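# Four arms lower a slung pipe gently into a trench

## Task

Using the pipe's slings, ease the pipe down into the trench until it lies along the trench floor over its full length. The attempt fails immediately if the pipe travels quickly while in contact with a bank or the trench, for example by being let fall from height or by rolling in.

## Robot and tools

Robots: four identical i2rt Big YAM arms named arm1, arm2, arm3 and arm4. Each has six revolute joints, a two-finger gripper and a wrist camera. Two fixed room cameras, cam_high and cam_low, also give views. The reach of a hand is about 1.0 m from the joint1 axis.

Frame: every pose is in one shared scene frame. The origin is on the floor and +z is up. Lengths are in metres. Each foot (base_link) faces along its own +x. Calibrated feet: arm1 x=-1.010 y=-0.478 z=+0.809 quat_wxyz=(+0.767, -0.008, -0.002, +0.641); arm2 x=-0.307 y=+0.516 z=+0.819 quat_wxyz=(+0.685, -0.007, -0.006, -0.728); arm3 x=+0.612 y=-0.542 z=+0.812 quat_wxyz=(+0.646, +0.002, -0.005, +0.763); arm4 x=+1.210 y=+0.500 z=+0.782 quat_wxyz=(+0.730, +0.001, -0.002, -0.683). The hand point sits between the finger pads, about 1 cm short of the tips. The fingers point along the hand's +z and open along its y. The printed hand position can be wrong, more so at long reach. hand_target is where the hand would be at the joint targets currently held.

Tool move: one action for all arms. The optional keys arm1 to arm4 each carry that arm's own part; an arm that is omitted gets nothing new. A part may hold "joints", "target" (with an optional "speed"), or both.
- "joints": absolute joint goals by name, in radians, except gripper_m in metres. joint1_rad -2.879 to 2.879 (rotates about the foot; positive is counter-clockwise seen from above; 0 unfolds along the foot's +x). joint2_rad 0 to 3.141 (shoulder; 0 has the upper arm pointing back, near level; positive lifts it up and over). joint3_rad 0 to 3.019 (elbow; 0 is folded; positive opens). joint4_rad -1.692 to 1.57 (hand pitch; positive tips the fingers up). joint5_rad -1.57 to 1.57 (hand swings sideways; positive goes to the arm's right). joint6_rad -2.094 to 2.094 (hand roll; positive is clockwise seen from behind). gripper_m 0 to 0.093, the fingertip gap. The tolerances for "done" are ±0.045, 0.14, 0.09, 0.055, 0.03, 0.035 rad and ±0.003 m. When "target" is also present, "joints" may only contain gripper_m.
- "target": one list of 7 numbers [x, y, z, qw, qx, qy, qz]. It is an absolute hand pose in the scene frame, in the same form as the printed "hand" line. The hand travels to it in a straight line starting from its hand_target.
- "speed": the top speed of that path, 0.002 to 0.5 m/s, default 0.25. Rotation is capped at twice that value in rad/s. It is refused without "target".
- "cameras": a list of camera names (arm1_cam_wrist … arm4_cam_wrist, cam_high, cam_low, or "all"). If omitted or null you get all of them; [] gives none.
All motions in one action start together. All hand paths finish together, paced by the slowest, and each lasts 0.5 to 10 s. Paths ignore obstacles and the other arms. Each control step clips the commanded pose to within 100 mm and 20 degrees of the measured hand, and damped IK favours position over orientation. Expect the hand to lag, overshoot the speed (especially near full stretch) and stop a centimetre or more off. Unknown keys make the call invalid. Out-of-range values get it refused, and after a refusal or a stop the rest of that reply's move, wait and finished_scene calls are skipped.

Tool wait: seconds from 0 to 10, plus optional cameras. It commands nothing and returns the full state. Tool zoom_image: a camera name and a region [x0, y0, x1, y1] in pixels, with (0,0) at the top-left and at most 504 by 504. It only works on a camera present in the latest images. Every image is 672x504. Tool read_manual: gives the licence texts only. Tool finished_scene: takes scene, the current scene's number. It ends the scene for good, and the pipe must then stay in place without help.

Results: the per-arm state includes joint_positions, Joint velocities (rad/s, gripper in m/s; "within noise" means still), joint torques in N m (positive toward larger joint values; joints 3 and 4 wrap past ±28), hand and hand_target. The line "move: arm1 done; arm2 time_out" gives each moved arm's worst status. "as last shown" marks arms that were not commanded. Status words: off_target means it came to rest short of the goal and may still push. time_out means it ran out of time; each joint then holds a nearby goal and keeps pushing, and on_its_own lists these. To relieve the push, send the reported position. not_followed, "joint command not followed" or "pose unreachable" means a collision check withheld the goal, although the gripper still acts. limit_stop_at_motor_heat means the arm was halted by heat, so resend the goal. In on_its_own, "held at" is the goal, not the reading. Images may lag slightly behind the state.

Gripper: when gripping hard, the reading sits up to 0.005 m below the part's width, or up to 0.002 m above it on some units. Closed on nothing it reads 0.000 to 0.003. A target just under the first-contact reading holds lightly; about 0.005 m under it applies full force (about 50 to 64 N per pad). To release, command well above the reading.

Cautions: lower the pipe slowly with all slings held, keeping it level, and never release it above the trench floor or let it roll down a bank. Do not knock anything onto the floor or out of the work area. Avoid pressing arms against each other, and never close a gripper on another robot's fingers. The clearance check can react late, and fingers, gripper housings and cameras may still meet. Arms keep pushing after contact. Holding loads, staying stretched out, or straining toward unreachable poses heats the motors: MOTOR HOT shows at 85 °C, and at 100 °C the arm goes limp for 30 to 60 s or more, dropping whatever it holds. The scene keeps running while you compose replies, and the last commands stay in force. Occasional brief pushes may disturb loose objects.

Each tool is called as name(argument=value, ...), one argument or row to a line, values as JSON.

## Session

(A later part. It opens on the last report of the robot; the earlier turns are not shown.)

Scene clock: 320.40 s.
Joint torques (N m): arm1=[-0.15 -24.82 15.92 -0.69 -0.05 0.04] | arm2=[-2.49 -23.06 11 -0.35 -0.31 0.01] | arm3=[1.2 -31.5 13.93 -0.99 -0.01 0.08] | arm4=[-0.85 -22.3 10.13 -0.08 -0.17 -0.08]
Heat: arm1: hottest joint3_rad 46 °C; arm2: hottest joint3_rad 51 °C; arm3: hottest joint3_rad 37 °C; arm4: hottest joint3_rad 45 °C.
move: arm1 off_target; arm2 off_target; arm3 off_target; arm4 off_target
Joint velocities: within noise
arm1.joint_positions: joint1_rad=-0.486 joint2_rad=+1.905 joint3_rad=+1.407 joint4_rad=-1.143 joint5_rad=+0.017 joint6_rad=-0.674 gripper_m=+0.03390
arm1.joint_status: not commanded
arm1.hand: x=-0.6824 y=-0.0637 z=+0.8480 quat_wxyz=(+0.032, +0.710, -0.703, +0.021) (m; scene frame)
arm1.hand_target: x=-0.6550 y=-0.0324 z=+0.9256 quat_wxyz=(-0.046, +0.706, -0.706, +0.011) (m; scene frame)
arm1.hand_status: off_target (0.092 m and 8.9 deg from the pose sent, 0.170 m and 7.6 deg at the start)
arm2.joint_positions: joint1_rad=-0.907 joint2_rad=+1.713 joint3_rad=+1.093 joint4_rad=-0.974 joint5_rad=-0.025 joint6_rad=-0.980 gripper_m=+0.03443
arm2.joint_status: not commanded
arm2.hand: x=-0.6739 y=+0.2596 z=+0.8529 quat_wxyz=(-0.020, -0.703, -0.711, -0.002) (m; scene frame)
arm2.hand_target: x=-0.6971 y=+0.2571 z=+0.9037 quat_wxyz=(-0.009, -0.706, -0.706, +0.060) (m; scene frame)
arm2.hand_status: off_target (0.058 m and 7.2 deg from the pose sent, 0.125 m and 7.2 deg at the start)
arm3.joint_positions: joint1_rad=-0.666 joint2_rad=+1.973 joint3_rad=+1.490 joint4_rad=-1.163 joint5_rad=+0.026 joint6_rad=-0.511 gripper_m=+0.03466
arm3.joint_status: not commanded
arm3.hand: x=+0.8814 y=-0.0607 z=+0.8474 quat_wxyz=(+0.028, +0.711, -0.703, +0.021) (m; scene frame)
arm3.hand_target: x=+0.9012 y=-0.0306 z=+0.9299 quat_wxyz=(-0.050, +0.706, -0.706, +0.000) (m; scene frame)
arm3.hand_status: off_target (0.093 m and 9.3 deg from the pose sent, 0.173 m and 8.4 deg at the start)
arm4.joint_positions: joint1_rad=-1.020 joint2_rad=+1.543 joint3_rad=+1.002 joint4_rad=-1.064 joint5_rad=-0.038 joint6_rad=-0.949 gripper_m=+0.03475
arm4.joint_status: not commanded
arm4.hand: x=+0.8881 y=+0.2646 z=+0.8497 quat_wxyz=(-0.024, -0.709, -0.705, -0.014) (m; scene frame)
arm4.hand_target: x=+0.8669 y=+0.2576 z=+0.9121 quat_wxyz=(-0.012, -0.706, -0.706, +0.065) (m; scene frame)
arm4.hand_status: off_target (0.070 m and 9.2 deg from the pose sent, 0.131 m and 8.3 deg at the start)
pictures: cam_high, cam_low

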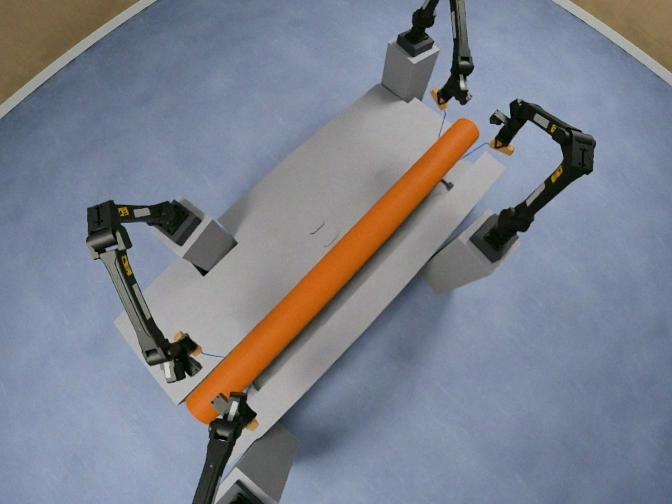

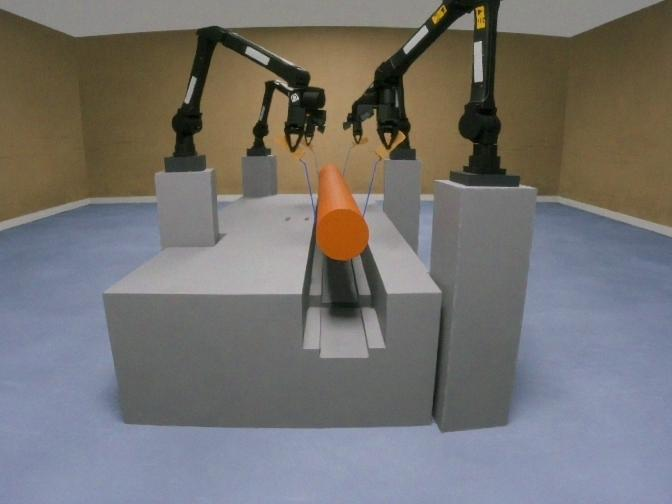

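zoom_image(
  camera="cam_low",
  region=[280, 130, 390, 210],
)

zoom_image(
  camera="cam_high",
  region=[400, 80, 540, 220],
)

move(
  cameras=["arm1_cam_wrist", "arm2_cam_wrist", "arm3_cam_wrist", "arm4_cam_wrist"],
)

Scaled by 4.582.

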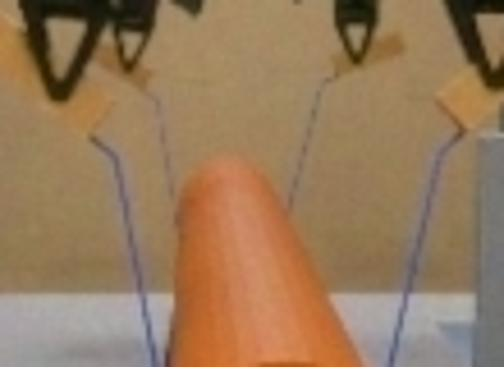

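Scaled by 3.600.

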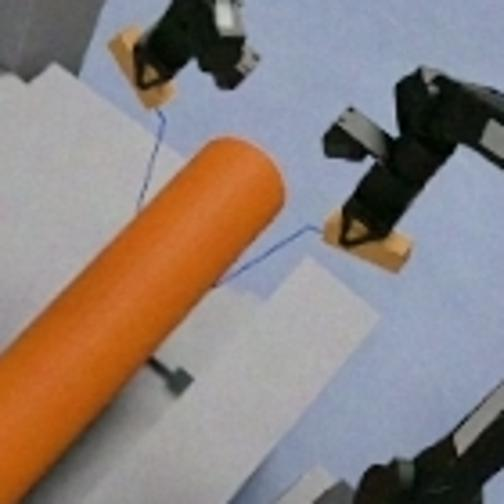

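Scene clock: 327.67 s.
Joint torques (N m): arm1=[-0.38 -25.52 15.8 -0.69 -0.02 0.03] | arm2=[-2.49 -23.36 11.21 -0.39 -0.37 0.01] | arm3=[0.79 -31.5 13.81 -0.96 -0.01 0.07] | arm4=[-0.91 -22.24 10.19 -0.13 -0.21 -0.08]
Heat: arm1: hottest joint3_rad 49 °C; arm2: hottest joint3_rad 50 °C; arm3: hottest joint3_rad 37 °C; arm4: hottest joint3_rad 44 °C.
Joint velocities: within noise
arm1.joint_positions: joint1_rad=-0.486 joint2_rad=+1.905 joint3_rad=+1.407 joint4_rad=-1.143 joint5_rad=+0.016 joint6_rad=-0.674 gripper_m=+0.03390
arm1.joint_status: not commanded
arm1.hand: x=-0.6826 y=-0.0636 z=+0.8480 quat_wxyz=(+0.032, +0.710, -0.703, +0.020) (m; scene frame)
arm1.hand_target: x=-0.6550 y=-0.0325 z=+0.9258 quat_wxyz=(-0.046, +0.706, -0.706, +0.011) (m; scene frame)
arm1.hand_status: off_target (0.092 m and 8.9 deg from the pose sent, 0.170 m and 7.6 deg at the start)
arm2.joint_positions: joint1_rad=-0.907 joint2_rad=+1.713 joint3_rad=+1.093 joint4_rad=-0.974 joint5_rad=-0.024 joint6_rad=-0.980 gripper_m=+0.03443
arm2.joint_status: not commanded
arm2.hand: x=-0.6741 y=+0.2598 z=+0.8529 quat_wxyz=(-0.019, -0.703, -0.711, -0.002) (m; scene frame)
arm2.hand_target: x=-0.6972 y=+0.2571 z=+0.9037 quat_wxyz=(-0.009, -0.706, -0.706, +0.060) (m; scene frame)
arm2.hand_status: off_target (0.058 m and 7.2 deg from the pose sent, 0.125 m and 7.2 deg at the start)
arm3.joint_positions: joint1_rad=-0.666 joint2_rad=+1.973 joint3_rad=+1.490 joint4_rad=-1.163 joint5_rad=+0.026 joint6_rad=-0.511 gripper_m=+0.03466
arm3.joint_status: not commanded
arm3.hand: x=+0.8814 y=-0.0607 z=+0.8474 quat_wxyz=(+0.028, +0.711, -0.703, +0.021) (m; scene frame)
arm3.hand_target: x=+0.9012 y=-0.0306 z=+0.9299 quat_wxyz=(-0.050, +0.706, -0.706, +0.000) (m; scene frame)
arm3.hand_status: off_target (0.093 m and 9.3 deg from the pose sent, 0.173 m and 8.4 deg at the start)
arm4.joint_positions: joint1_rad=-1.020 joint2_rad=+1.543 joint3_rad=+1.002 joint4_rad=-1.064 joint5_rad=-0.036 joint6_rad=-0.949 gripper_m=+0.03475
arm4.joint_status: not commanded
arm4.hand: x=+0.8878 y=+0.2649 z=+0.8499 quat_wxyz=(-0.023, -0.709, -0.705, -0.014) (m; scene frame)
arm4.hand_target: x=+0.8669 y=+0.2577 z=+0.9123 quat_wxyz=(-0.012, -0.706, -0.706, +0.065) (m; scene frame)
arm4.hand_status: off_target (0.070 m and 9.2 deg from the pose sent, 0.131 m and 8.3 deg at the start)
pictures: arm1_cam_wrist, arm2_cam_wrist, arm3_cam_wrist, arm4_cam_wrist

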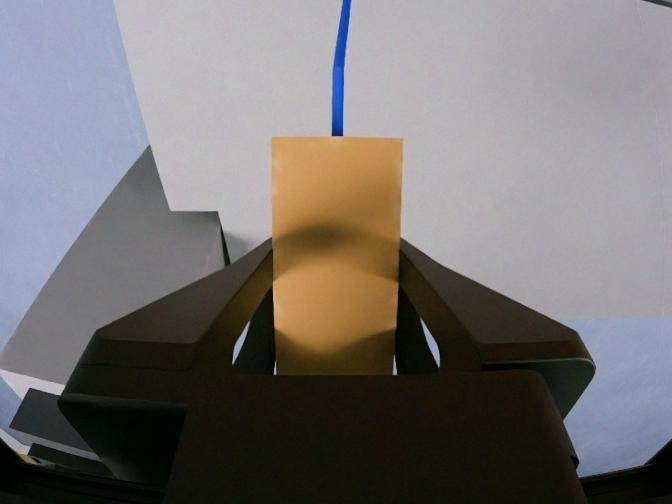

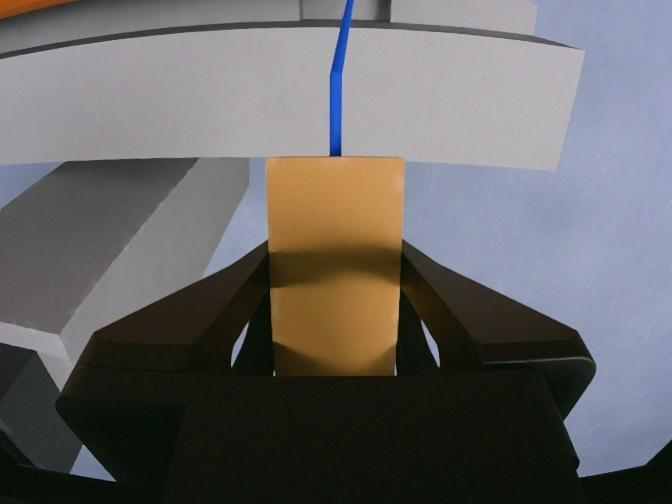

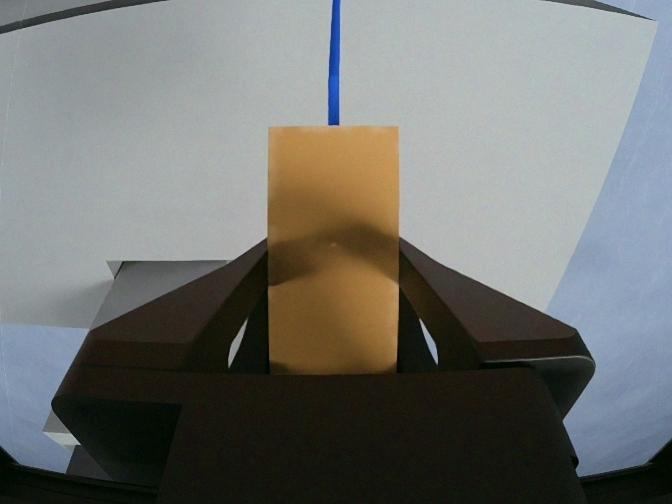

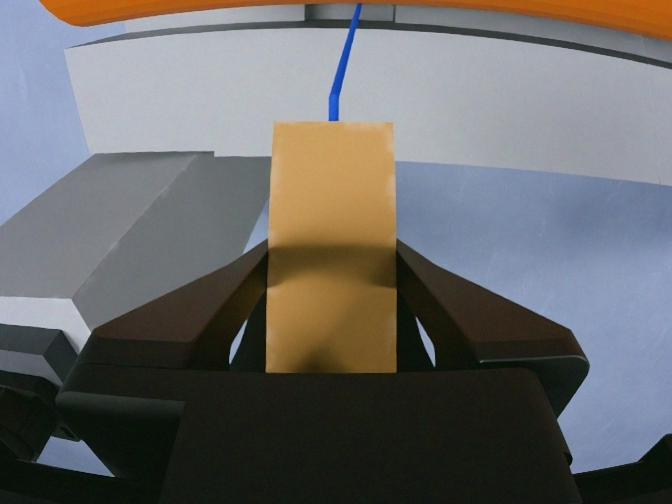

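move(
  arm1={"target": [-0.655, -0.006, 0.785, -0.045, 0.706, -0.706, 0.011], "speed": 0.08},
  arm2={"target": [-0.699, 0.282, 0.764, -0.010, -0.705, -0.705, 0.06], "speed": 0.08},
  arm3={"target": [0.901, -0.030, 0.789, -0.05, 0.706, -0.706, 0], "speed": 0.08},
  arm4={"target": [0.862, 0.258, 0.772, -0.013, -0.705, -0.705, 0.065], "speed": 0.08},
  cameras=["cam_low", "arm2_cam_wrist", "arm4_cam_wrist"],
)

zoom_image(
  camera="cam_low",
  region=[230, 140, 450, 370],
)

zoom_image(
  camera="cam_low",
  region=[280, 130, 390, 230],
)

Scene clock: 340.43 s.
Joint torques (N m): arm1=[-0.67 -27.63 9.33 0.54 0.06 0.08] | arm2=[-2.67 -21.13 7.8 -0.13 -0.51 0] | arm3=[0.85 -32.21 8.27 -0.1 -0.01 0.08] | arm4=[-1.14 -20.19 7.21 0.31 -0.31 -0.05]
Heat: arm1: hottest joint3_rad 51 °C; arm2: hottest joint3_rad 47 °C; arm3: hottest joint3_rad 38 °C; arm4: hottest joint3_rad 43 °C.
move: arm1 off_target; arm2 off_target; arm3 off_target; arm4 off_target
Joint velocities: within noise
arm1.joint_positions: joint1_rad=-0.456 joint2_rad=+2.120 joint3_rad=+1.394 joint4_rad=-0.880 joint5_rad=+0.016 joint6_rad=-0.645 gripper_m=+0.03390
arm1.joint_status: not commanded
arm1.hand: x=-0.6782 y=-0.0342 z=+0.7279 quat_wxyz=(+0.015, +0.711, -0.703, +0.018) (m; scene frame)
arm1.hand_target: x=-0.6568 y=-0.0083 z=+0.7847 quat_wxyz=(-0.045, +0.706, -0.706, +0.011) (m; scene frame)
arm1.hand_status: off_target (0.068 m and 7.0 deg from the pose sent, 0.090 m and 8.9 deg at the start)
arm2.joint_positions: joint1_rad=-0.959 joint2_rad=+1.900 joint3_rad=+0.936 joint4_rad=-0.598 joint5_rad=-0.028 joint6_rad=-1.035 gripper_m=+0.03443
arm2.joint_status: not commanded
arm2.hand: x=-0.6701 y=+0.2867 z=+0.7313 quat_wxyz=(-0.018, -0.702, -0.712, +0.014) (m; scene frame)
arm2.hand_target: x=-0.6981 y=+0.2826 z=+0.7636 quat_wxyz=(-0.009, -0.706, -0.706, +0.060) (m; scene frame)
arm2.hand_status: off_target (0.044 m and 5.4 deg from the pose sent, 0.095 m and 7.3 deg at the start)
arm3.joint_positions: joint1_rad=-0.666 joint2_rad=+2.131 joint3_rad=+1.384 joint4_rad=-0.862 joint5_rad=+0.026 joint6_rad=-0.511 gripper_m=+0.03466
arm3.joint_status: not commanded
arm3.hand: x=+0.8815 y=-0.0599 z=+0.7278 quat_wxyz=(+0.010, +0.711, -0.703, +0.015) (m; scene frame)
arm3.hand_target: x=+0.8995 y=-0.0325 z=+0.7882 quat_wxyz=(-0.050, +0.706, -0.706, +0.000) (m; scene frame)
arm3.hand_status: off_target (0.071 m and 7.1 deg from the pose sent, 0.069 m and 9.3 deg at the start)
arm4.joint_positions: joint1_rad=-1.024 joint2_rad=+1.738 joint3_rad=+0.840 joint4_rad=-0.667 joint5_rad=-0.036 joint6_rad=-0.960 gripper_m=+0.03475
arm4.joint_status: not commanded
arm4.hand: x=+0.8930 y=+0.2698 z=+0.7293 quat_wxyz=(-0.020, -0.706, -0.708, +0.005) (m; scene frame)
arm4.hand_target: x=+0.8635 y=+0.2590 z=+0.7707 quat_wxyz=(-0.012, -0.705, -0.706, +0.065) (m; scene frame)
arm4.hand_status: off_target (0.054 m and 6.9 deg from the pose sent, 0.082 m and 9.2 deg at the start)
pictures: arm2_cam_wrist, arm4_cam_wrist, cam_low

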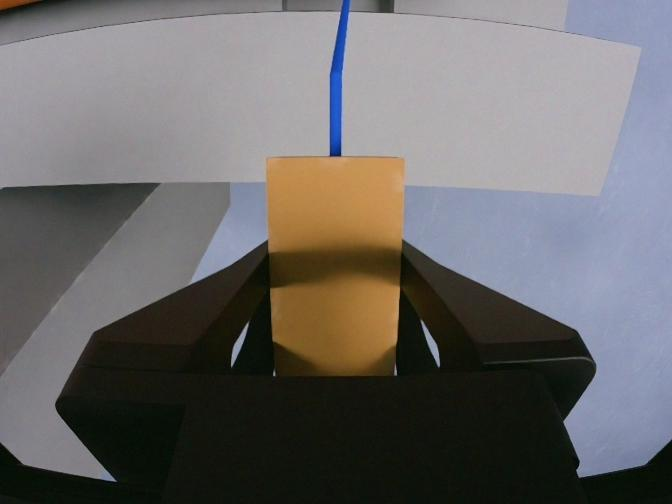

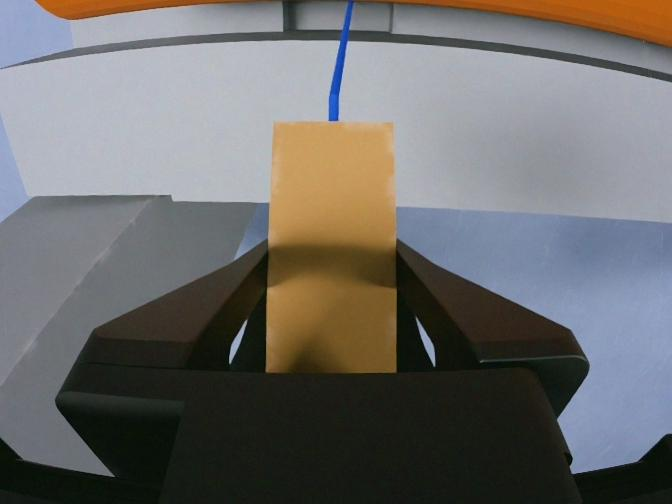

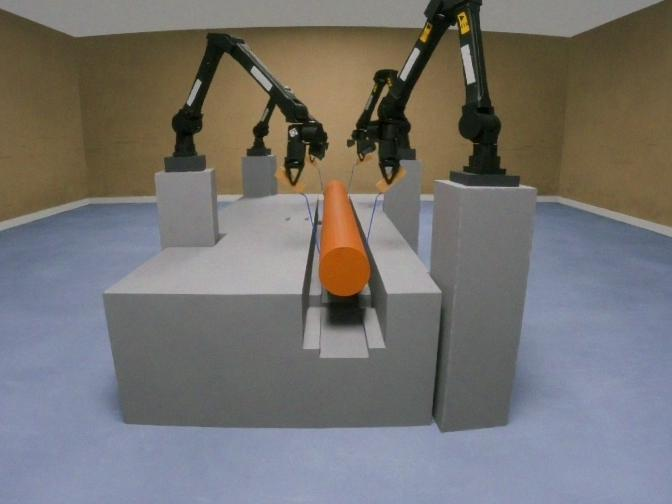

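Scaled by 2.191.

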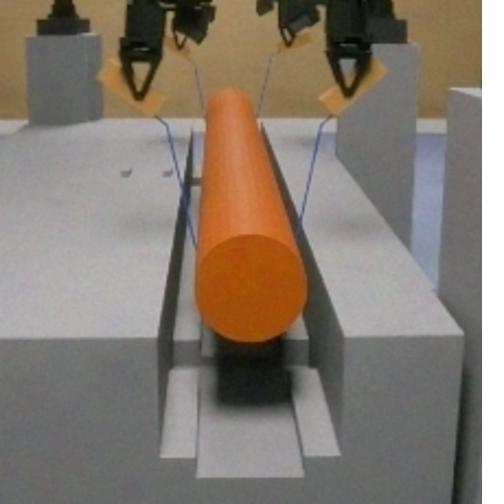

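Scaled by 4.582.

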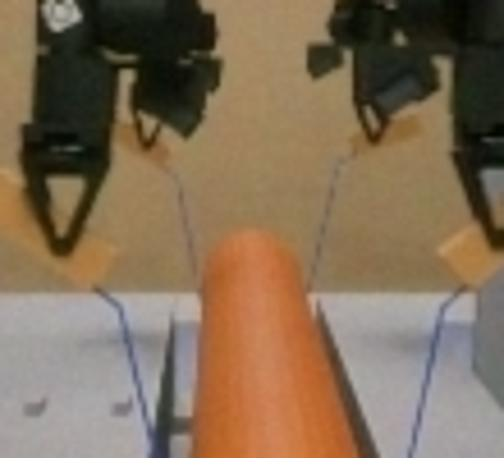

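move(
  arm1={"target": [-0.657, -0.017, 0.715, -0.045, 0.706, -0.706, 0.011], "speed": 0.06},
  arm2={"target": [-0.699, 0.272, 0.690, -0.010, -0.705, -0.705, 0.06], "speed": 0.06},
  arm3={"target": [0.8995, -0.035, 0.717, -0.05, 0.706, -0.706, 0], "speed": 0.06},
  arm4={"target": [0.856, 0.254, 0.698, -0.013, -0.705, -0.705, 0.065], "speed": 0.06},
  cameras=["cam_low"],
)

zoom_image(
  camera="cam_low",
  region=[230, 140, 450, 370],
)

zoom_image(
  camera="cam_low",
  region=[280, 130, 390, 230],
)

Scene clock: 348.13 s.
Joint torques (N m): arm1=[-0.97 -26.64 7.76 0.46 0.09 0] | arm2=[-1.38 -21.54 6.95 -0.17 -0.43 0.18] | arm3=[0.67 -32.21 6.83 -0.03 0 0.06] | arm4=[-1.26 -21.25 5.22 0.38 -0.3 -0.04]
Heat: arm1: hottest joint3_rad 49 °C; arm2: hottest joint3_rad 46 °C; arm3: hottest joint2_rad 38 °C; arm4: hottest joint3_rad 41 °C.
move: arm1 off_target; arm2 off_target; arm3 off_target; arm4 off_target
Joint velocities: within noise
arm1.joint_positions: joint1_rad=-0.456 joint2_rad=+2.211 joint3_rad=+1.343 joint4_rad=-0.723 joint5_rad=+0.016 joint6_rad=-0.644 gripper_m=+0.03390
arm1.joint_status: not commanded
arm1.hand: x=-0.6832 y=-0.0428 z=+0.6656 quat_wxyz=(+0.007, +0.711, -0.703, +0.017) (m; scene frame)
arm1.hand_target: x=-0.6583 y=-0.0187 z=+0.7147 quat_wxyz=(-0.045, +0.706, -0.706, +0.011) (m; scene frame)
arm1.hand_status: off_target (0.062 m and 6.1 deg from the pose sent, 0.030 m and 6.9 deg at the start)
arm2.joint_positions: joint1_rad=-0.959 joint2_rad=+2.076 joint3_rad=+0.936 joint4_rad=-0.419 joint5_rad=-0.028 joint6_rad=-1.033 gripper_m=+0.03443
arm2.joint_status: not commanded
arm2.hand: x=-0.6688 y=+0.2861 z=+0.6601 quat_wxyz=(-0.018, -0.702, -0.711, +0.016) (m; scene frame)
arm2.hand_target: x=-0.6982 y=+0.2727 z=+0.6900 quat_wxyz=(-0.010, -0.706, -0.706, +0.060) (m; scene frame)
arm2.hand_status: off_target (0.045 m and 5.2 deg from the pose sent, 0.053 m and 5.4 deg at the start)
arm3.joint_positions: joint1_rad=-0.666 joint2_rad=+2.233 joint3_rad=+1.350 joint4_rad=-0.710 joint5_rad=+0.026 joint6_rad=-0.511 gripper_m=+0.03466
arm3.joint_status: not commanded
arm3.hand: x=+0.8787 y=-0.0649 z=+0.6641 quat_wxyz=(+0.002, +0.711, -0.703, +0.013) (m; scene frame)
arm3.hand_target: x=+0.8984 y=-0.0368 z=+0.7162 quat_wxyz=(-0.050, +0.706, -0.706, +0.000) (m; scene frame)
arm3.hand_status: off_target (0.064 m and 6.2 deg from the pose sent, 0.033 m and 7.1 deg at the start)
arm4.joint_positions: joint1_rad=-1.025 joint2_rad=+1.925 joint3_rad=+0.832 joint4_rad=-0.465 joint5_rad=-0.036 joint6_rad=-0.962 gripper_m=+0.03475
arm4.joint_status: not commanded
arm4.hand: x=+0.8898 y=+0.2674 z=+0.6583 quat_wxyz=(-0.019, -0.706, -0.708, +0.009) (m; scene frame)
arm4.hand_target: x=+0.8572 y=+0.2550 z=+0.6967 quat_wxyz=(-0.012, -0.705, -0.706, +0.065) (m; scene frame)
arm4.hand_status: off_target (0.054 m and 6.5 deg from the pose sent, 0.051 m and 6.9 deg at the start)
pictures: cam_low

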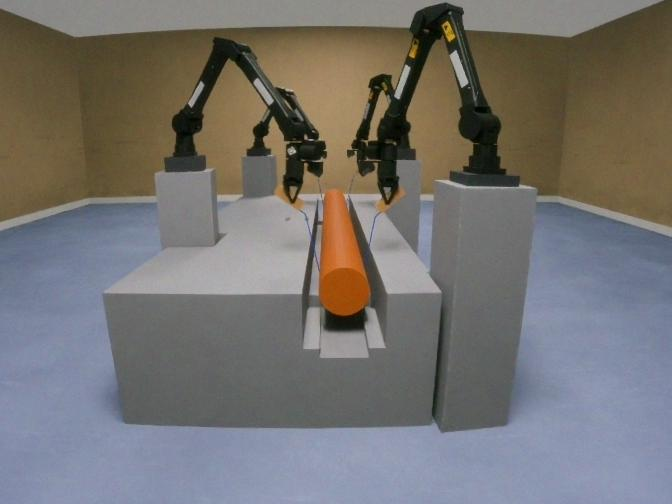

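Scaled by 2.191.

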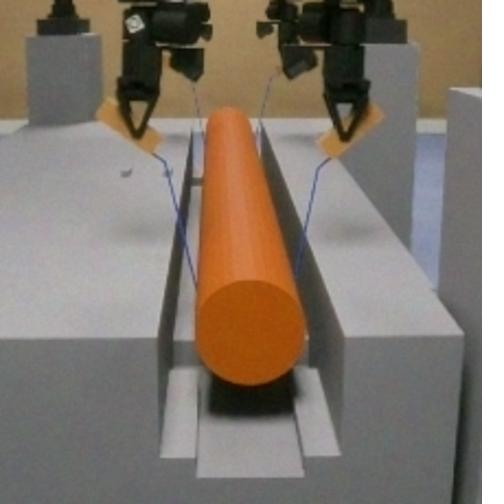

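Scaled by 4.582.

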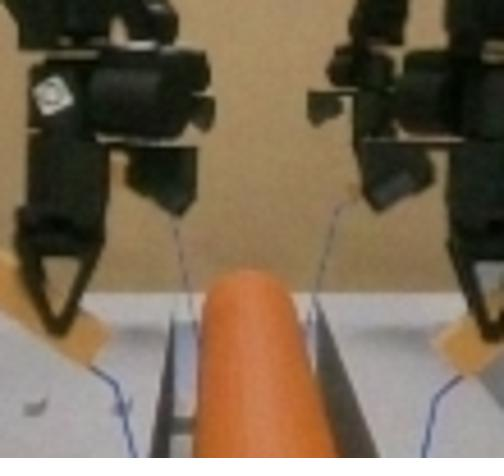

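move(
  arm1={"target": [-0.657, -0.017, 0.685, -0.045, 0.706, -0.706, 0.011], "speed": 0.04},
  arm2={"target": [-0.699, 0.271, 0.661, -0.010, -0.705, -0.705, 0.06], "speed": 0.04},
  arm3={"target": [0.8995, -0.034, 0.686, -0.05, 0.706, -0.706, 0], "speed": 0.04},
  arm4={"target": [0.854, 0.252, 0.669, -0.013, -0.705, -0.705, 0.065], "speed": 0.04},
  cameras=["cam_low"],
)

zoom_image(
  camera="cam_low",
  region=[230, 140, 450, 370],
)

Scene clock: 353.30 s.
Joint torques (N m): arm1=[-0.97 -26.4 7.54 0.49 0.07 0.02] | arm2=[-1.32 -21.25 6.93 -0.17 -0.41 0.18] | arm3=[0.79 -31.27 7.01 -0.05 0 0.06] | arm4=[-1.2 -21.19 5.16 0.34 -0.27 -0.03]
Heat: arm1: hottest joint3_rad 47 °C; arm2: hottest joint3_rad 45 °C; arm3: hottest joint2_rad 39 °C; arm4: hottest joint3_rad 41 °C.
move: arm1 off_target; arm2 off_target; arm3 off_target; arm4 off_target
Joint velocities: within noise
arm1.joint_positions: joint1_rad=-0.456 joint2_rad=+2.260 joint3_rad=+1.339 joint4_rad=-0.667 joint5_rad=+0.016 joint6_rad=-0.644 gripper_m=+0.03390
arm1.joint_status: not commanded
arm1.hand: x=-0.6842 y=-0.0449 z=+0.6390 quat_wxyz=(+0.005, +0.711, -0.703, +0.017) (m; scene frame)
arm1.hand_target: x=-0.6583 y=-0.0187 z=+0.6850 quat_wxyz=(-0.045, +0.706, -0.706, +0.011) (m; scene frame)
arm1.hand_status: off_target (0.060 m and 5.9 deg from the pose sent, 0.042 m and 6.1 deg at the start)
arm2.joint_positions: joint1_rad=-0.959 joint2_rad=+2.143 joint3_rad=+0.936 joint4_rad=-0.352 joint5_rad=-0.029 joint6_rad=-1.031 gripper_m=+0.03443
arm2.joint_status: not commanded
arm2.hand: x=-0.6653 y=+0.2877 z=+0.6333 quat_wxyz=(-0.018, -0.703, -0.711, +0.016) (m; scene frame)
arm2.hand_target: x=-0.6981 y=+0.2717 z=+0.6615 quat_wxyz=(-0.010, -0.706, -0.706, +0.060) (m; scene frame)
arm2.hand_status: off_target (0.047 m and 5.2 deg from the pose sent, 0.034 m and 5.2 deg at the start)
arm3.joint_positions: joint1_rad=-0.666 joint2_rad=+2.284 joint3_rad=+1.347 joint4_rad=-0.654 joint5_rad=+0.026 joint6_rad=-0.511 gripper_m=+0.03466
arm3.joint_status: not commanded
arm3.hand: x=+0.8772 y=-0.0675 z=+0.6363 quat_wxyz=(+0.002, +0.711, -0.703, +0.013) (m; scene frame)
arm3.hand_target: x=+0.8984 y=-0.0359 z=+0.6858 quat_wxyz=(-0.050, +0.706, -0.706, +0.000) (m; scene frame)
arm3.hand_status: off_target (0.064 m and 6.1 deg from the pose sent, 0.043 m and 6.2 deg at the start)
arm4.joint_positions: joint1_rad=-1.025 joint2_rad=+1.998 joint3_rad=+0.832 joint4_rad=-0.391 joint5_rad=-0.037 joint6_rad=-0.962 gripper_m=+0.03475
arm4.joint_status: not commanded
arm4.hand: x=+0.8911 y=+0.2680 z=+0.6312 quat_wxyz=(-0.019, -0.706, -0.708, +0.009) (m; scene frame)
arm4.hand_target: x=+0.8553 y=+0.2531 z=+0.6682 quat_wxyz=(-0.012, -0.705, -0.706, +0.065) (m; scene frame)
arm4.hand_status: off_target (0.055 m and 6.4 deg from the pose sent, 0.040 m and 6.5 deg at the start)
pictures: cam_low

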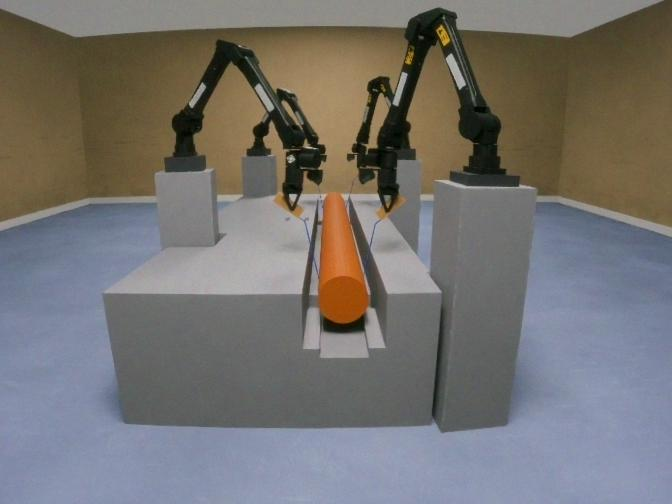

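Scaled by 2.191.

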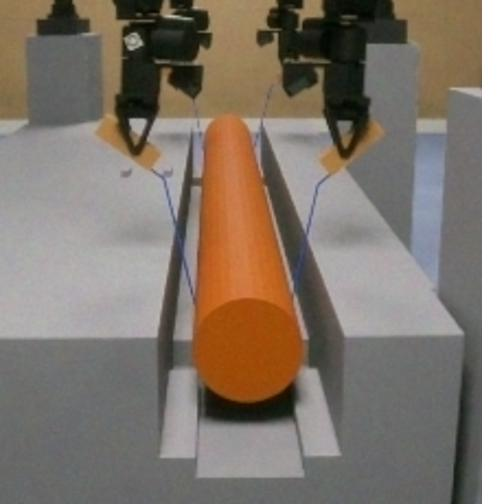

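move(
  arm1={"target": [-0.657, -0.015, 0.667, -0.045, 0.706, -0.706, 0.011], "speed": 0.02},
  arm2={"target": [-0.699, 0.270, 0.643, -0.010, -0.705, -0.705, 0.06], "speed": 0.02},
  arm3={"target": [0.8995, -0.031, 0.668, -0.05, 0.706, -0.706, 0], "speed": 0.02},
  arm4={"target": [0.854, 0.252, 0.651, -0.013, -0.705, -0.705, 0.065], "speed": 0.02},
  cameras=["cam_low"],
)

zoom_image(
  camera="cam_low",
  region=[230, 140, 450, 370],
)

Scene clock: 357.37 s.
Joint torques (N m): arm1=[-0.5 -26.7 7.94 0.55 0.08 0.04] | arm2=[-1.2 -21.25 6.78 -0.34 -0.41 0.14] | arm3=[0.97 -31.03 7.57 -0.09 -0.01 0.1] | arm4=[-1.2 -21.01 5.03 0.28 -0.27 -0.03]
Heat: arm1: hottest joint3_rad 46 °C; arm2: hottest joint3_rad 44 °C; arm3: hottest joint2_rad 40 °C; arm4: hottest joint3_rad 40 °C.
move: arm1 off_target; arm2 off_target; arm3 off_target; arm4 off_target
Joint velocities: within noise
arm1.joint_positions: joint1_rad=-0.456 joint2_rad=+2.293 joint3_rad=+1.339 joint4_rad=-0.637 joint5_rad=+0.016 joint6_rad=-0.644 gripper_m=+0.03390
arm1.joint_status: not commanded
arm1.hand: x=-0.6856 y=-0.0473 z=+0.6220 quat_wxyz=(+0.007, +0.711, -0.703, +0.018) (m; scene frame)
arm1.hand_target: x=-0.6584 y=-0.0169 z=+0.6675 quat_wxyz=(-0.045, +0.706, -0.706, +0.011) (m; scene frame)
arm1.hand_status: off_target (0.062 m and 6.0 deg from the pose sent, 0.049 m and 5.9 deg at the start)
arm2.joint_positions: joint1_rad=-0.959 joint2_rad=+2.186 joint3_rad=+0.943 joint4_rad=-0.314 joint5_rad=-0.029 joint6_rad=-1.030 gripper_m=+0.03443
arm2.joint_status: not commanded
arm2.hand: x=-0.6646 y=+0.2879 z=+0.6172 quat_wxyz=(-0.018, -0.704, -0.710, +0.017) (m; scene frame)
arm2.hand_target: x=-0.6980 y=+0.2708 z=+0.6437 quat_wxyz=(-0.010, -0.706, -0.706, +0.060) (m; scene frame)
arm2.hand_status: off_target (0.047 m and 5.1 deg from the pose sent, 0.039 m and 5.2 deg at the start)
arm3.joint_positions: joint1_rad=-0.666 joint2_rad=+2.317 joint3_rad=+1.347 joint4_rad=-0.627 joint5_rad=+0.026 joint6_rad=-0.511 gripper_m=+0.03466
arm3.joint_status: not commanded
arm3.hand: x=+0.8755 y=-0.0705 z=+0.6192 quat_wxyz=(+0.004, +0.711, -0.703, +0.014) (m; scene frame)
arm3.hand_target: x=+0.8981 y=-0.0332 z=+0.6686 quat_wxyz=(-0.050, +0.706, -0.706, +0.000) (m; scene frame)
arm3.hand_status: off_target (0.067 m and 6.4 deg from the pose sent, 0.053 m and 6.1 deg at the start)
arm4.joint_positions: joint1_rad=-1.025 joint2_rad=+2.042 joint3_rad=+0.832 joint4_rad=-0.344 joint5_rad=-0.037 joint6_rad=-0.962 gripper_m=+0.03475
arm4.joint_status: not commanded
arm4.hand: x=+0.8921 y=+0.2686 z=+0.6150 quat_wxyz=(-0.019, -0.706, -0.708, +0.011) (m; scene frame)
arm4.hand_target: x=+0.8553 y=+0.2531 z=+0.6504 quat_wxyz=(-0.012, -0.705, -0.706, +0.065) (m; scene frame)
arm4.hand_status: off_target (0.055 m and 6.3 deg from the pose sent, 0.045 m and 6.4 deg at the start)
pictures: cam_low

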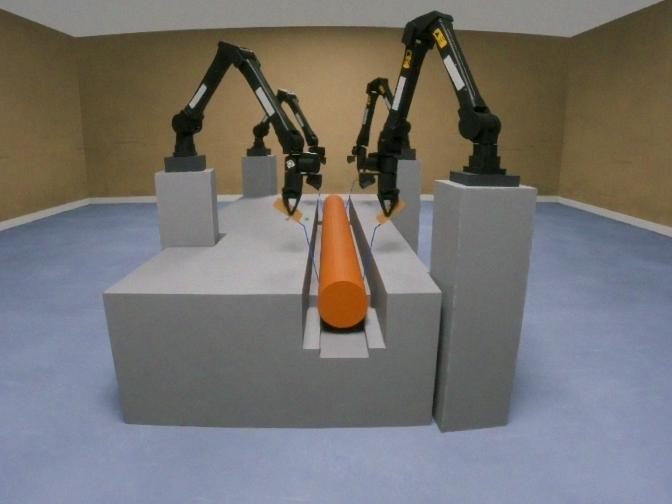

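Scaled by 2.191.

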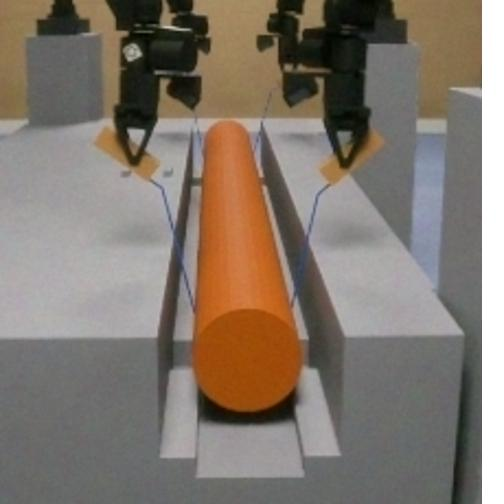

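move(
  arm1={"target": [-0.657, -0.010, 0.651, -0.045, 0.706, -0.706, 0.011], "speed": 0.02},
  arm2={"target": [-0.699, 0.275, 0.627, -0.010, -0.705, -0.705, 0.06], "speed": 0.02},
  arm3={"target": [0.8995, -0.022, 0.652, -0.05, 0.706, -0.706, 0], "speed": 0.02},
  arm4={"target": [0.853, 0.258, 0.635, -0.013, -0.705, -0.705, 0.065], "speed": 0.02},
  cameras=["cam_low"],
)

zoom_image(
  camera="cam_low",
  region=[230, 140, 450, 370],
)

Scene clock: 362.00 s.
Joint torques (N m): arm1=[-0.38 -25.93 8.65 0.4 0.08 0.09] | arm2=[-1.9 -21.13 5.91 -0.17 -0.39 0.06] | arm3=[1.08 -31.44 8.02 -0.16 0.01 0.1] | arm4=[-1.2 -20.95 4.46 0.38 -0.29 -0.04]
Heat: arm1: hottest joint3_rad 45 °C; arm2: hottest joint3_rad 43 °C; arm3: hottest joint2_rad 40 °C; arm4: hottest joint3_rad 39 °C.
move: arm1 off_target; arm2 off_target; arm3 off_target; arm4 off_target
Joint velocities: within noise
arm1.joint_positions: joint1_rad=-0.456 joint2_rad=+2.326 joint3_rad=+1.339 joint4_rad=-0.615 joint5_rad=+0.016 joint6_rad=-0.641 gripper_m=+0.03390
arm1.joint_status: not commanded
arm1.hand: x=-0.6887 y=-0.0517 z=+0.6048 quat_wxyz=(+0.012, +0.710, -0.704, +0.018) (m; scene frame)
arm1.hand_target: x=-0.6589 y=-0.0125 z=+0.6524 quat_wxyz=(-0.045, +0.706, -0.706, +0.011) (m; scene frame)
arm1.hand_status: off_target (0.070 m and 6.6 deg from the pose sent, 0.055 m and 6.0 deg at the start)
arm2.joint_positions: joint1_rad=-0.959 joint2_rad=+2.224 joint3_rad=+0.950 joint4_rad=-0.276 joint5_rad=-0.030 joint6_rad=-1.029 gripper_m=+0.03443
arm2.joint_status: not commanded
arm2.hand: x=-0.6651 y=+0.2873 z=+0.6028 quat_wxyz=(-0.017, -0.704, -0.710, +0.020) (m; scene frame)
arm2.hand_target: x=-0.6982 y=+0.2758 z=+0.6274 quat_wxyz=(-0.009, -0.706, -0.706, +0.060) (m; scene frame)
arm2.hand_status: off_target (0.043 m and 4.7 deg from the pose sent, 0.038 m and 5.1 deg at the start)
arm3.joint_positions: joint1_rad=-0.661 joint2_rad=+2.359 joint3_rad=+1.370 joint4_rad=-0.614 joint5_rad=+0.026 joint6_rad=-0.504 gripper_m=+0.03466
arm3.joint_status: not commanded
arm3.hand: x=+0.8741 y=-0.0674 z=+0.6019 quat_wxyz=(+0.007, +0.710, -0.704, +0.015) (m; scene frame)
arm3.hand_target: x=+0.8981 y=-0.0247 z=+0.6531 quat_wxyz=(-0.050, +0.706, -0.706, +0.000) (m; scene frame)
arm3.hand_status: off_target (0.072 m and 6.8 deg from the pose sent, 0.063 m and 6.4 deg at the start)
arm4.joint_positions: joint1_rad=-1.037 joint2_rad=+2.081 joint3_rad=+0.832 joint4_rad=-0.301 joint5_rad=-0.038 joint6_rad=-0.975 gripper_m=+0.03475
arm4.joint_status: not commanded
arm4.hand: x=+0.8905 y=+0.2731 z=+0.6008 quat_wxyz=(-0.019, -0.706, -0.708, +0.013) (m; scene frame)
arm4.hand_target: x=+0.8541 y=+0.2592 z=+0.6343 quat_wxyz=(-0.012, -0.706, -0.706, +0.065) (m; scene frame)
arm4.hand_status: off_target (0.053 m and 6.0 deg from the pose sent, 0.045 m and 6.3 deg at the start)
pictures: cam_low

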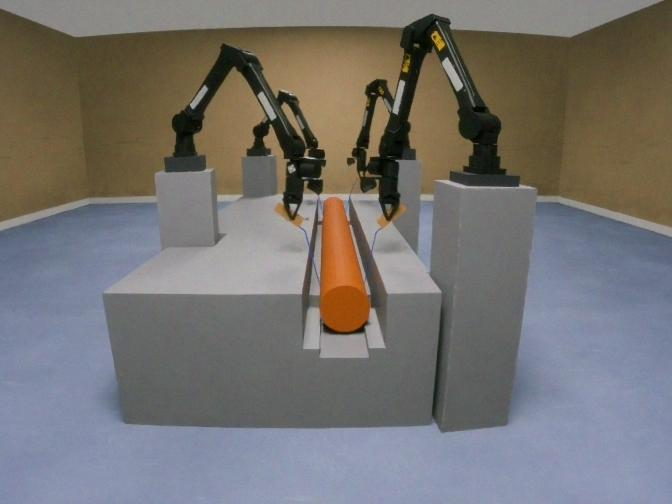

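Scaled by 2.191.

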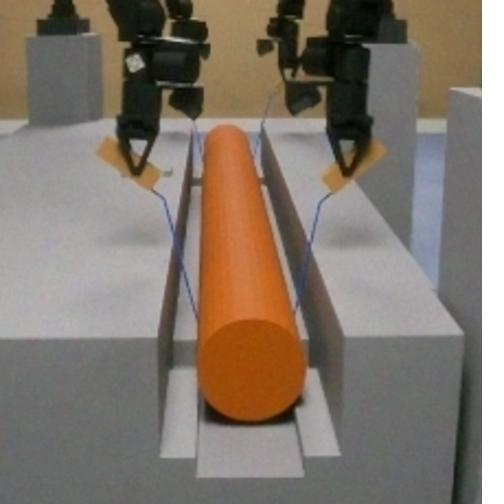

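move(
  arm1={"target": [-0.655, -0.009, 0.634, -0.045, 0.706, -0.706, 0.011], "speed": 0.02},
  arm2={"target": [-0.699, 0.273, 0.610, -0.010, -0.705, -0.705, 0.06], "speed": 0.02},
  arm3={"target": [0.9005, -0.022, 0.636, -0.05, 0.706, -0.706, 0], "speed": 0.02},
  arm4={"target": [0.852, 0.255, 0.618, -0.013, -0.705, -0.705, 0.065], "speed": 0.02},
  cameras=["cam_low"],
)

zoom_image(
  camera="cam_low",
  region=[230, 140, 450, 370],
)

Scene clock: 366.97 s.
Joint torques (N m): arm1=[-0.56 -26.17 8.88 0.39 0.08 0.04] | arm2=[-1.67 -21.54 5.44 -0.21 -0.4 0.08] | arm3=[0.97 -30.97 7.86 -0.09 0.02 0.07] | arm4=[-1.03 -20.78 4.75 0.29 -0.28 0]
Heat: arm1: hottest joint3_rad 45 °C; arm2: hottest joint3_rad 42 °C; arm3: hottest joint2_rad 41 °C; arm4: hottest joint3_rad 39 °C.
move: arm1 off_target; arm2 off_target; arm3 off_target; arm4 off_target
Joint velocities: within noise
arm1.joint_positions: joint1_rad=-0.456 joint2_rad=+2.360 joint3_rad=+1.348 joint4_rad=-0.590 joint5_rad=+0.016 joint6_rad=-0.641 gripper_m=+0.03390
arm1.joint_status: not commanded
arm1.hand: x=-0.6890 y=-0.0526 z=+0.5886 quat_wxyz=(+0.013, +0.709, -0.704, +0.018) (m; scene frame)
arm1.hand_target: x=-0.6569 y=-0.0117 z=+0.6357 quat_wxyz=(-0.045, +0.706, -0.706, +0.011) (m; scene frame)
arm1.hand_status: off_target (0.072 m and 6.7 deg from the pose sent, 0.062 m and 6.6 deg at the start)
arm2.joint_positions: joint1_rad=-0.959 joint2_rad=+2.272 joint3_rad=+0.967 joint4_rad=-0.245 joint5_rad=-0.030 joint6_rad=-1.029 gripper_m=+0.03443
arm2.joint_status: not commanded
arm2.hand: x=-0.6657 y=+0.2867 z=+0.5856 quat_wxyz=(-0.017, -0.704, -0.710, +0.020) (m; scene frame)
arm2.hand_target: x=-0.6982 y=+0.2737 z=+0.6102 quat_wxyz=(-0.010, -0.706, -0.706, +0.060) (m; scene frame)
arm2.hand_status: off_target (0.044 m and 4.7 deg from the pose sent, 0.038 m and 4.7 deg at the start)
arm3.joint_positions: joint1_rad=-0.661 joint2_rad=+2.388 joint3_rad=+1.380 joint4_rad=-0.590 joint5_rad=+0.026 joint6_rad=-0.503 gripper_m=+0.03466
arm3.joint_status: not commanded
arm3.hand: x=+0.8746 y=-0.0665 z=+0.5885 quat_wxyz=(+0.005, +0.710, -0.704, +0.014) (m; scene frame)
arm3.hand_target: x=+0.8991 y=-0.0246 z=+0.6371 quat_wxyz=(-0.050, +0.706, -0.706, +0.000) (m; scene frame)
arm3.hand_status: off_target (0.070 m and 6.5 deg from the pose sent, 0.063 m and 6.8 deg at the start)
arm4.joint_positions: joint1_rad=-1.037 joint2_rad=+2.125 joint3_rad=+0.837 joint4_rad=-0.264 joint5_rad=-0.039 joint6_rad=-0.975 gripper_m=+0.03475
arm4.joint_status: not commanded
arm4.hand: x=+0.8923 y=+0.2742 z=+0.5853 quat_wxyz=(-0.020, -0.705, -0.708, +0.012) (m; scene frame)
arm4.hand_target: x=+0.8532 y=+0.2561 z=+0.6180 quat_wxyz=(-0.012, -0.705, -0.706, +0.065) (m; scene frame)
arm4.hand_status: off_target (0.055 m and 6.1 deg from the pose sent, 0.046 m and 6.0 deg at the start)
pictures: cam_low

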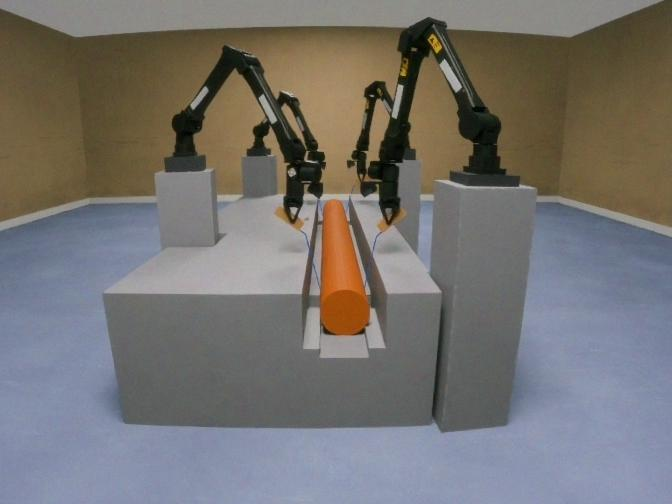

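Scaled by 2.191.

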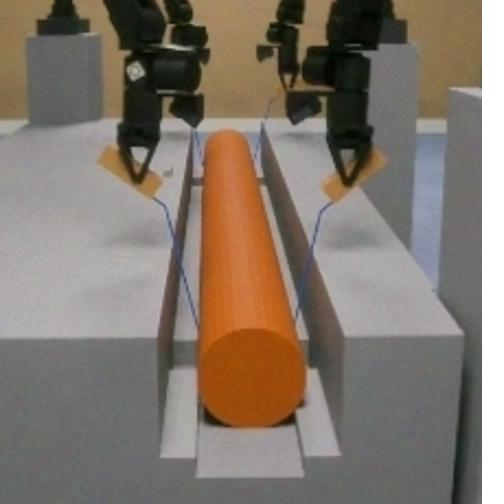

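move(
  arm1={"target": [-0.655, -0.010, 0.614, -0.045, 0.706, -0.706, 0.011], "speed": 0.02},
  arm2={"target": [-0.699, 0.272, 0.590, -0.010, -0.705, -0.705, 0.06], "speed": 0.02},
  arm3={"target": [0.9005, -0.024, 0.616, -0.05, 0.706, -0.706, 0], "speed": 0.02},
  arm4={"target": [0.852, 0.254, 0.598, -0.013, -0.705, -0.705, 0.065], "speed": 0.02},
  cameras=["cam_low"],
)

zoom_image(
  camera="cam_low",
  region=[230, 140, 450, 370],
)

Scene clock: 371.80 s.
Joint torques (N m): arm1=[-0.97 -25.76 8.28 0.59 0.04 0.06] | arm2=[-1.67 -21.36 5.14 -0.1 -0.39 0.11] | arm3=[0.91 -28.04 7.65 0.32 0.02 0.05] | arm4=[-0.79 -17.96 4.78 0.75 -0.24 0.03]
Heat: arm1: hottest joint3_rad 44 °C; arm2: hottest joint2_rad 41 °C; arm3: hottest joint2_rad 41 °C; arm4: hottest joint3_rad 38 °C.
move: arm1 off_target; arm2 off_target; arm3 off_target; arm4 off_target
Joint velocities: within noise
arm1.joint_positions: joint1_rad=-0.456 joint2_rad=+2.391 joint3_rad=+1.361 joint4_rad=-0.563 joint5_rad=+0.016 joint6_rad=-0.641 gripper_m=+0.03390
arm1.joint_status: not commanded
arm1.hand: x=-0.6871 y=-0.0503 z=+0.5752 quat_wxyz=(+0.008, +0.709, -0.705, +0.018) (m; scene frame)
arm1.hand_target: x=-0.6565 y=-0.0122 z=+0.6157 quat_wxyz=(-0.045, +0.706, -0.706, +0.011) (m; scene frame)
arm1.hand_status: off_target (0.064 m and 6.2 deg from the pose sent, 0.060 m and 6.7 deg at the start)
arm2.joint_positions: joint1_rad=-0.959 joint2_rad=+2.321 joint3_rad=+0.985 joint4_rad=-0.211 joint5_rad=-0.030 joint6_rad=-1.029 gripper_m=+0.03443
arm2.joint_status: not commanded
arm2.hand: x=-0.6664 y=+0.2859 z=+0.5678 quat_wxyz=(-0.017, -0.704, -0.710, +0.022) (m; scene frame)
arm2.hand_target: x=-0.6984 y=+0.2727 z=+0.5904 quat_wxyz=(-0.010, -0.706, -0.706, +0.060) (m; scene frame)
arm2.hand_status: off_target (0.042 m and 4.5 deg from the pose sent, 0.037 m and 4.7 deg at the start)
arm3.joint_positions: joint1_rad=-0.661 joint2_rad=+2.394 joint3_rad=+1.391 joint4_rad=-0.567 joint5_rad=+0.026 joint6_rad=-0.503 gripper_m=+0.03466
arm3.joint_status: not commanded
arm3.hand: x=+0.8794 y=-0.0576 z=+0.5878 quat_wxyz=(-0.009, +0.710, -0.705, +0.010) (m; scene frame)
arm3.hand_target: x=+0.8998 y=-0.0254 z=+0.6174 quat_wxyz=(-0.050, +0.706, -0.706, +0.000) (m; scene frame)
arm3.hand_status: off_target (0.049 m and 4.9 deg from the pose sent, 0.057 m and 6.5 deg at the start)
arm4.joint_positions: joint1_rad=-1.038 joint2_rad=+2.146 joint3_rad=+0.848 joint4_rad=-0.232 joint5_rad=-0.040 joint6_rad=-0.975 gripper_m=+0.03475
arm4.joint_status: not commanded
arm4.hand: x=+0.8858 y=+0.2696 z=+0.5789 quat_wxyz=(-0.018, -0.705, -0.708, +0.023) (m; scene frame)
arm4.hand_target: x=+0.8528 y=+0.2548 z=+0.5988 quat_wxyz=(-0.012, -0.705, -0.706, +0.065) (m; scene frame)
arm4.hand_status: off_target (0.042 m and 4.9 deg from the pose sent, 0.047 m and 6.2 deg at the start)
pictures: cam_low

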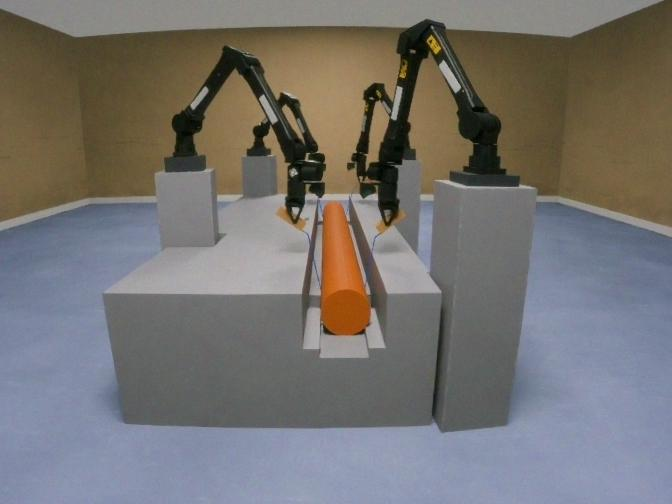

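Scaled by 2.191.

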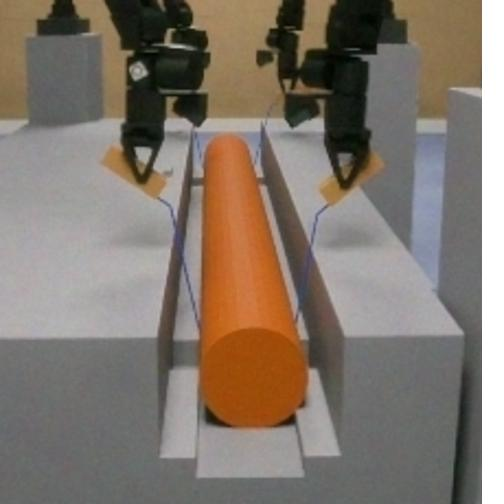

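move(
  arm1={"target": [-0.655, -0.012, 0.592, -0.045, 0.706, -0.706, 0.011], "speed": 0.02},
  arm2={"target": [-0.699, 0.270, 0.570, -0.010, -0.705, -0.705, 0.06], "speed": 0.02},
  arm3={"target": [0.9005, -0.033, 0.597, -0.05, 0.706, -0.706, 0], "speed": 0.02},
  arm4={"target": [0.856, 0.249, 0.580, -0.013, -0.705, -0.705, 0.065], "speed": 0.02},
  cameras=["cam_low"],
)

zoom_image(
  camera="cam_low",
  region=[230, 140, 450, 370],
)

Scene clock: 377.67 s.
Joint torques (N m): arm1=[-1.26 -22.59 8.21 0.95 0.05 -0.01] | arm2=[-1.38 -18.08 5.29 0.29 -0.31 0.14] | arm3=[0.26 -25.76 6.71 0.61 0 -0.03] | arm4=[0.21 -15.21 4.46 0.92 -0.12 0.21]
Heat: arm1: hottest joint3_rad 43 °C; arm2: hottest joint2_rad 41 °C; arm3: hottest joint2_rad 40 °C; arm4: hottest joint3_rad 37 °C.
move: arm1 off_target; arm2 off_target; arm3 off_target; arm4 off_target
Joint velocities: within noise
arm1.joint_positions: joint1_rad=-0.456 joint2_rad=+2.399 joint3_rad=+1.376 joint4_rad=-0.539 joint5_rad=+0.016 joint6_rad=-0.641 gripper_m=+0.03390
arm1.joint_status: not commanded
arm1.hand: x=-0.6801 y=-0.0408 z=+0.5738 quat_wxyz=(-0.007, +0.709, -0.705, +0.015) (m; scene frame)
arm1.hand_target: x=-0.6558 y=-0.0132 z=+0.5938 quat_wxyz=(-0.045, +0.706, -0.706, +0.011) (m; scene frame)
arm1.hand_status: off_target (0.042 m and 4.4 deg from the pose sent, 0.053 m and 6.2 deg at the start)
arm2.joint_positions: joint1_rad=-0.959 joint2_rad=+2.335 joint3_rad=+1.008 joint4_rad=-0.188 joint5_rad=-0.032 joint6_rad=-1.029 gripper_m=+0.03443
arm2.joint_status: not commanded
arm2.hand: x=-0.6786 y=+0.2779 z=+0.5650 quat_wxyz=(-0.014, -0.703, -0.710, +0.038) (m; scene frame)
arm2.hand_target: x=-0.6986 y=+0.2704 z=+0.5706 quat_wxyz=(-0.010, -0.706, -0.706, +0.060) (m; scene frame)
arm2.hand_status: off_target (0.022 m and 2.7 deg from the pose sent, 0.036 m and 4.5 deg at the start)
arm3.joint_positions: joint1_rad=-0.661 joint2_rad=+2.397 joint3_rad=+1.391 joint4_rad=-0.528 joint5_rad=+0.026 joint6_rad=-0.503 gripper_m=+0.03466
arm3.joint_status: not commanded
arm3.hand: x=+0.8833 y=-0.0504 z=+0.5862 quat_wxyz=(-0.026, +0.709, -0.705, +0.005) (m; scene frame)
arm3.hand_target: x=+0.9003 y=-0.0337 z=+0.5977 quat_wxyz=(-0.050, +0.706, -0.706, +0.000) (m; scene frame)
arm3.hand_status: off_target (0.027 m and 2.9 deg from the pose sent, 0.034 m and 4.9 deg at the start)
arm4.joint_positions: joint1_rad=-1.038 joint2_rad=+2.162 joint3_rad=+0.865 joint4_rad=-0.195 joint5_rad=-0.042 joint6_rad=-0.975 gripper_m=+0.03475
arm4.joint_status: not commanded
arm4.hand: x=+0.8742 y=+0.2614 z=+0.5753 quat_wxyz=(-0.016, -0.705, -0.708, +0.042) (m; scene frame)
arm4.hand_target: x=+0.8563 y=+0.2492 z=+0.5807 quat_wxyz=(-0.013, -0.706, -0.706, +0.065) (m; scene frame)
arm4.hand_status: off_target (0.023 m and 2.7 deg from the pose sent, 0.036 m and 4.9 deg at the start)
pictures: cam_low

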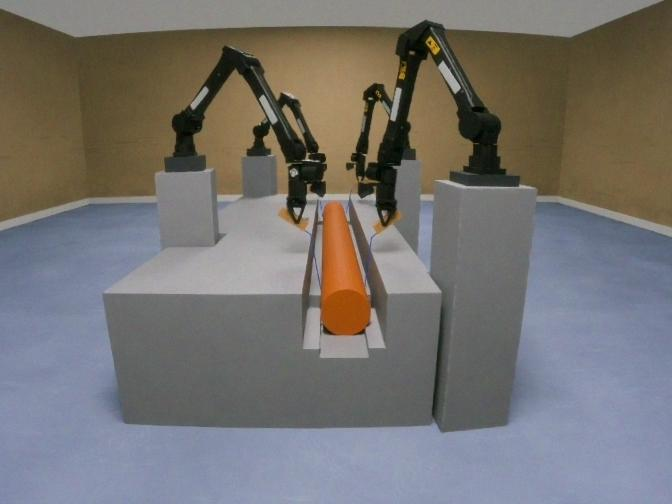

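Scaled by 2.191.

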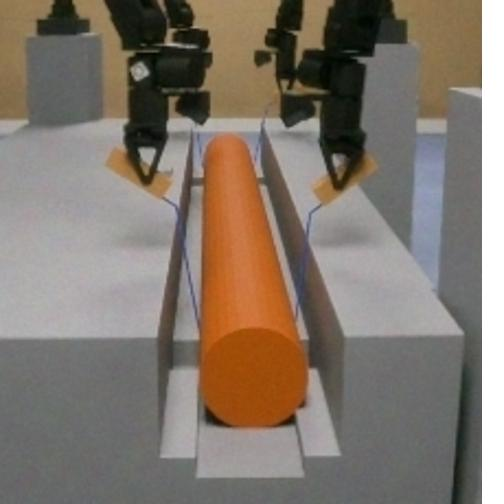

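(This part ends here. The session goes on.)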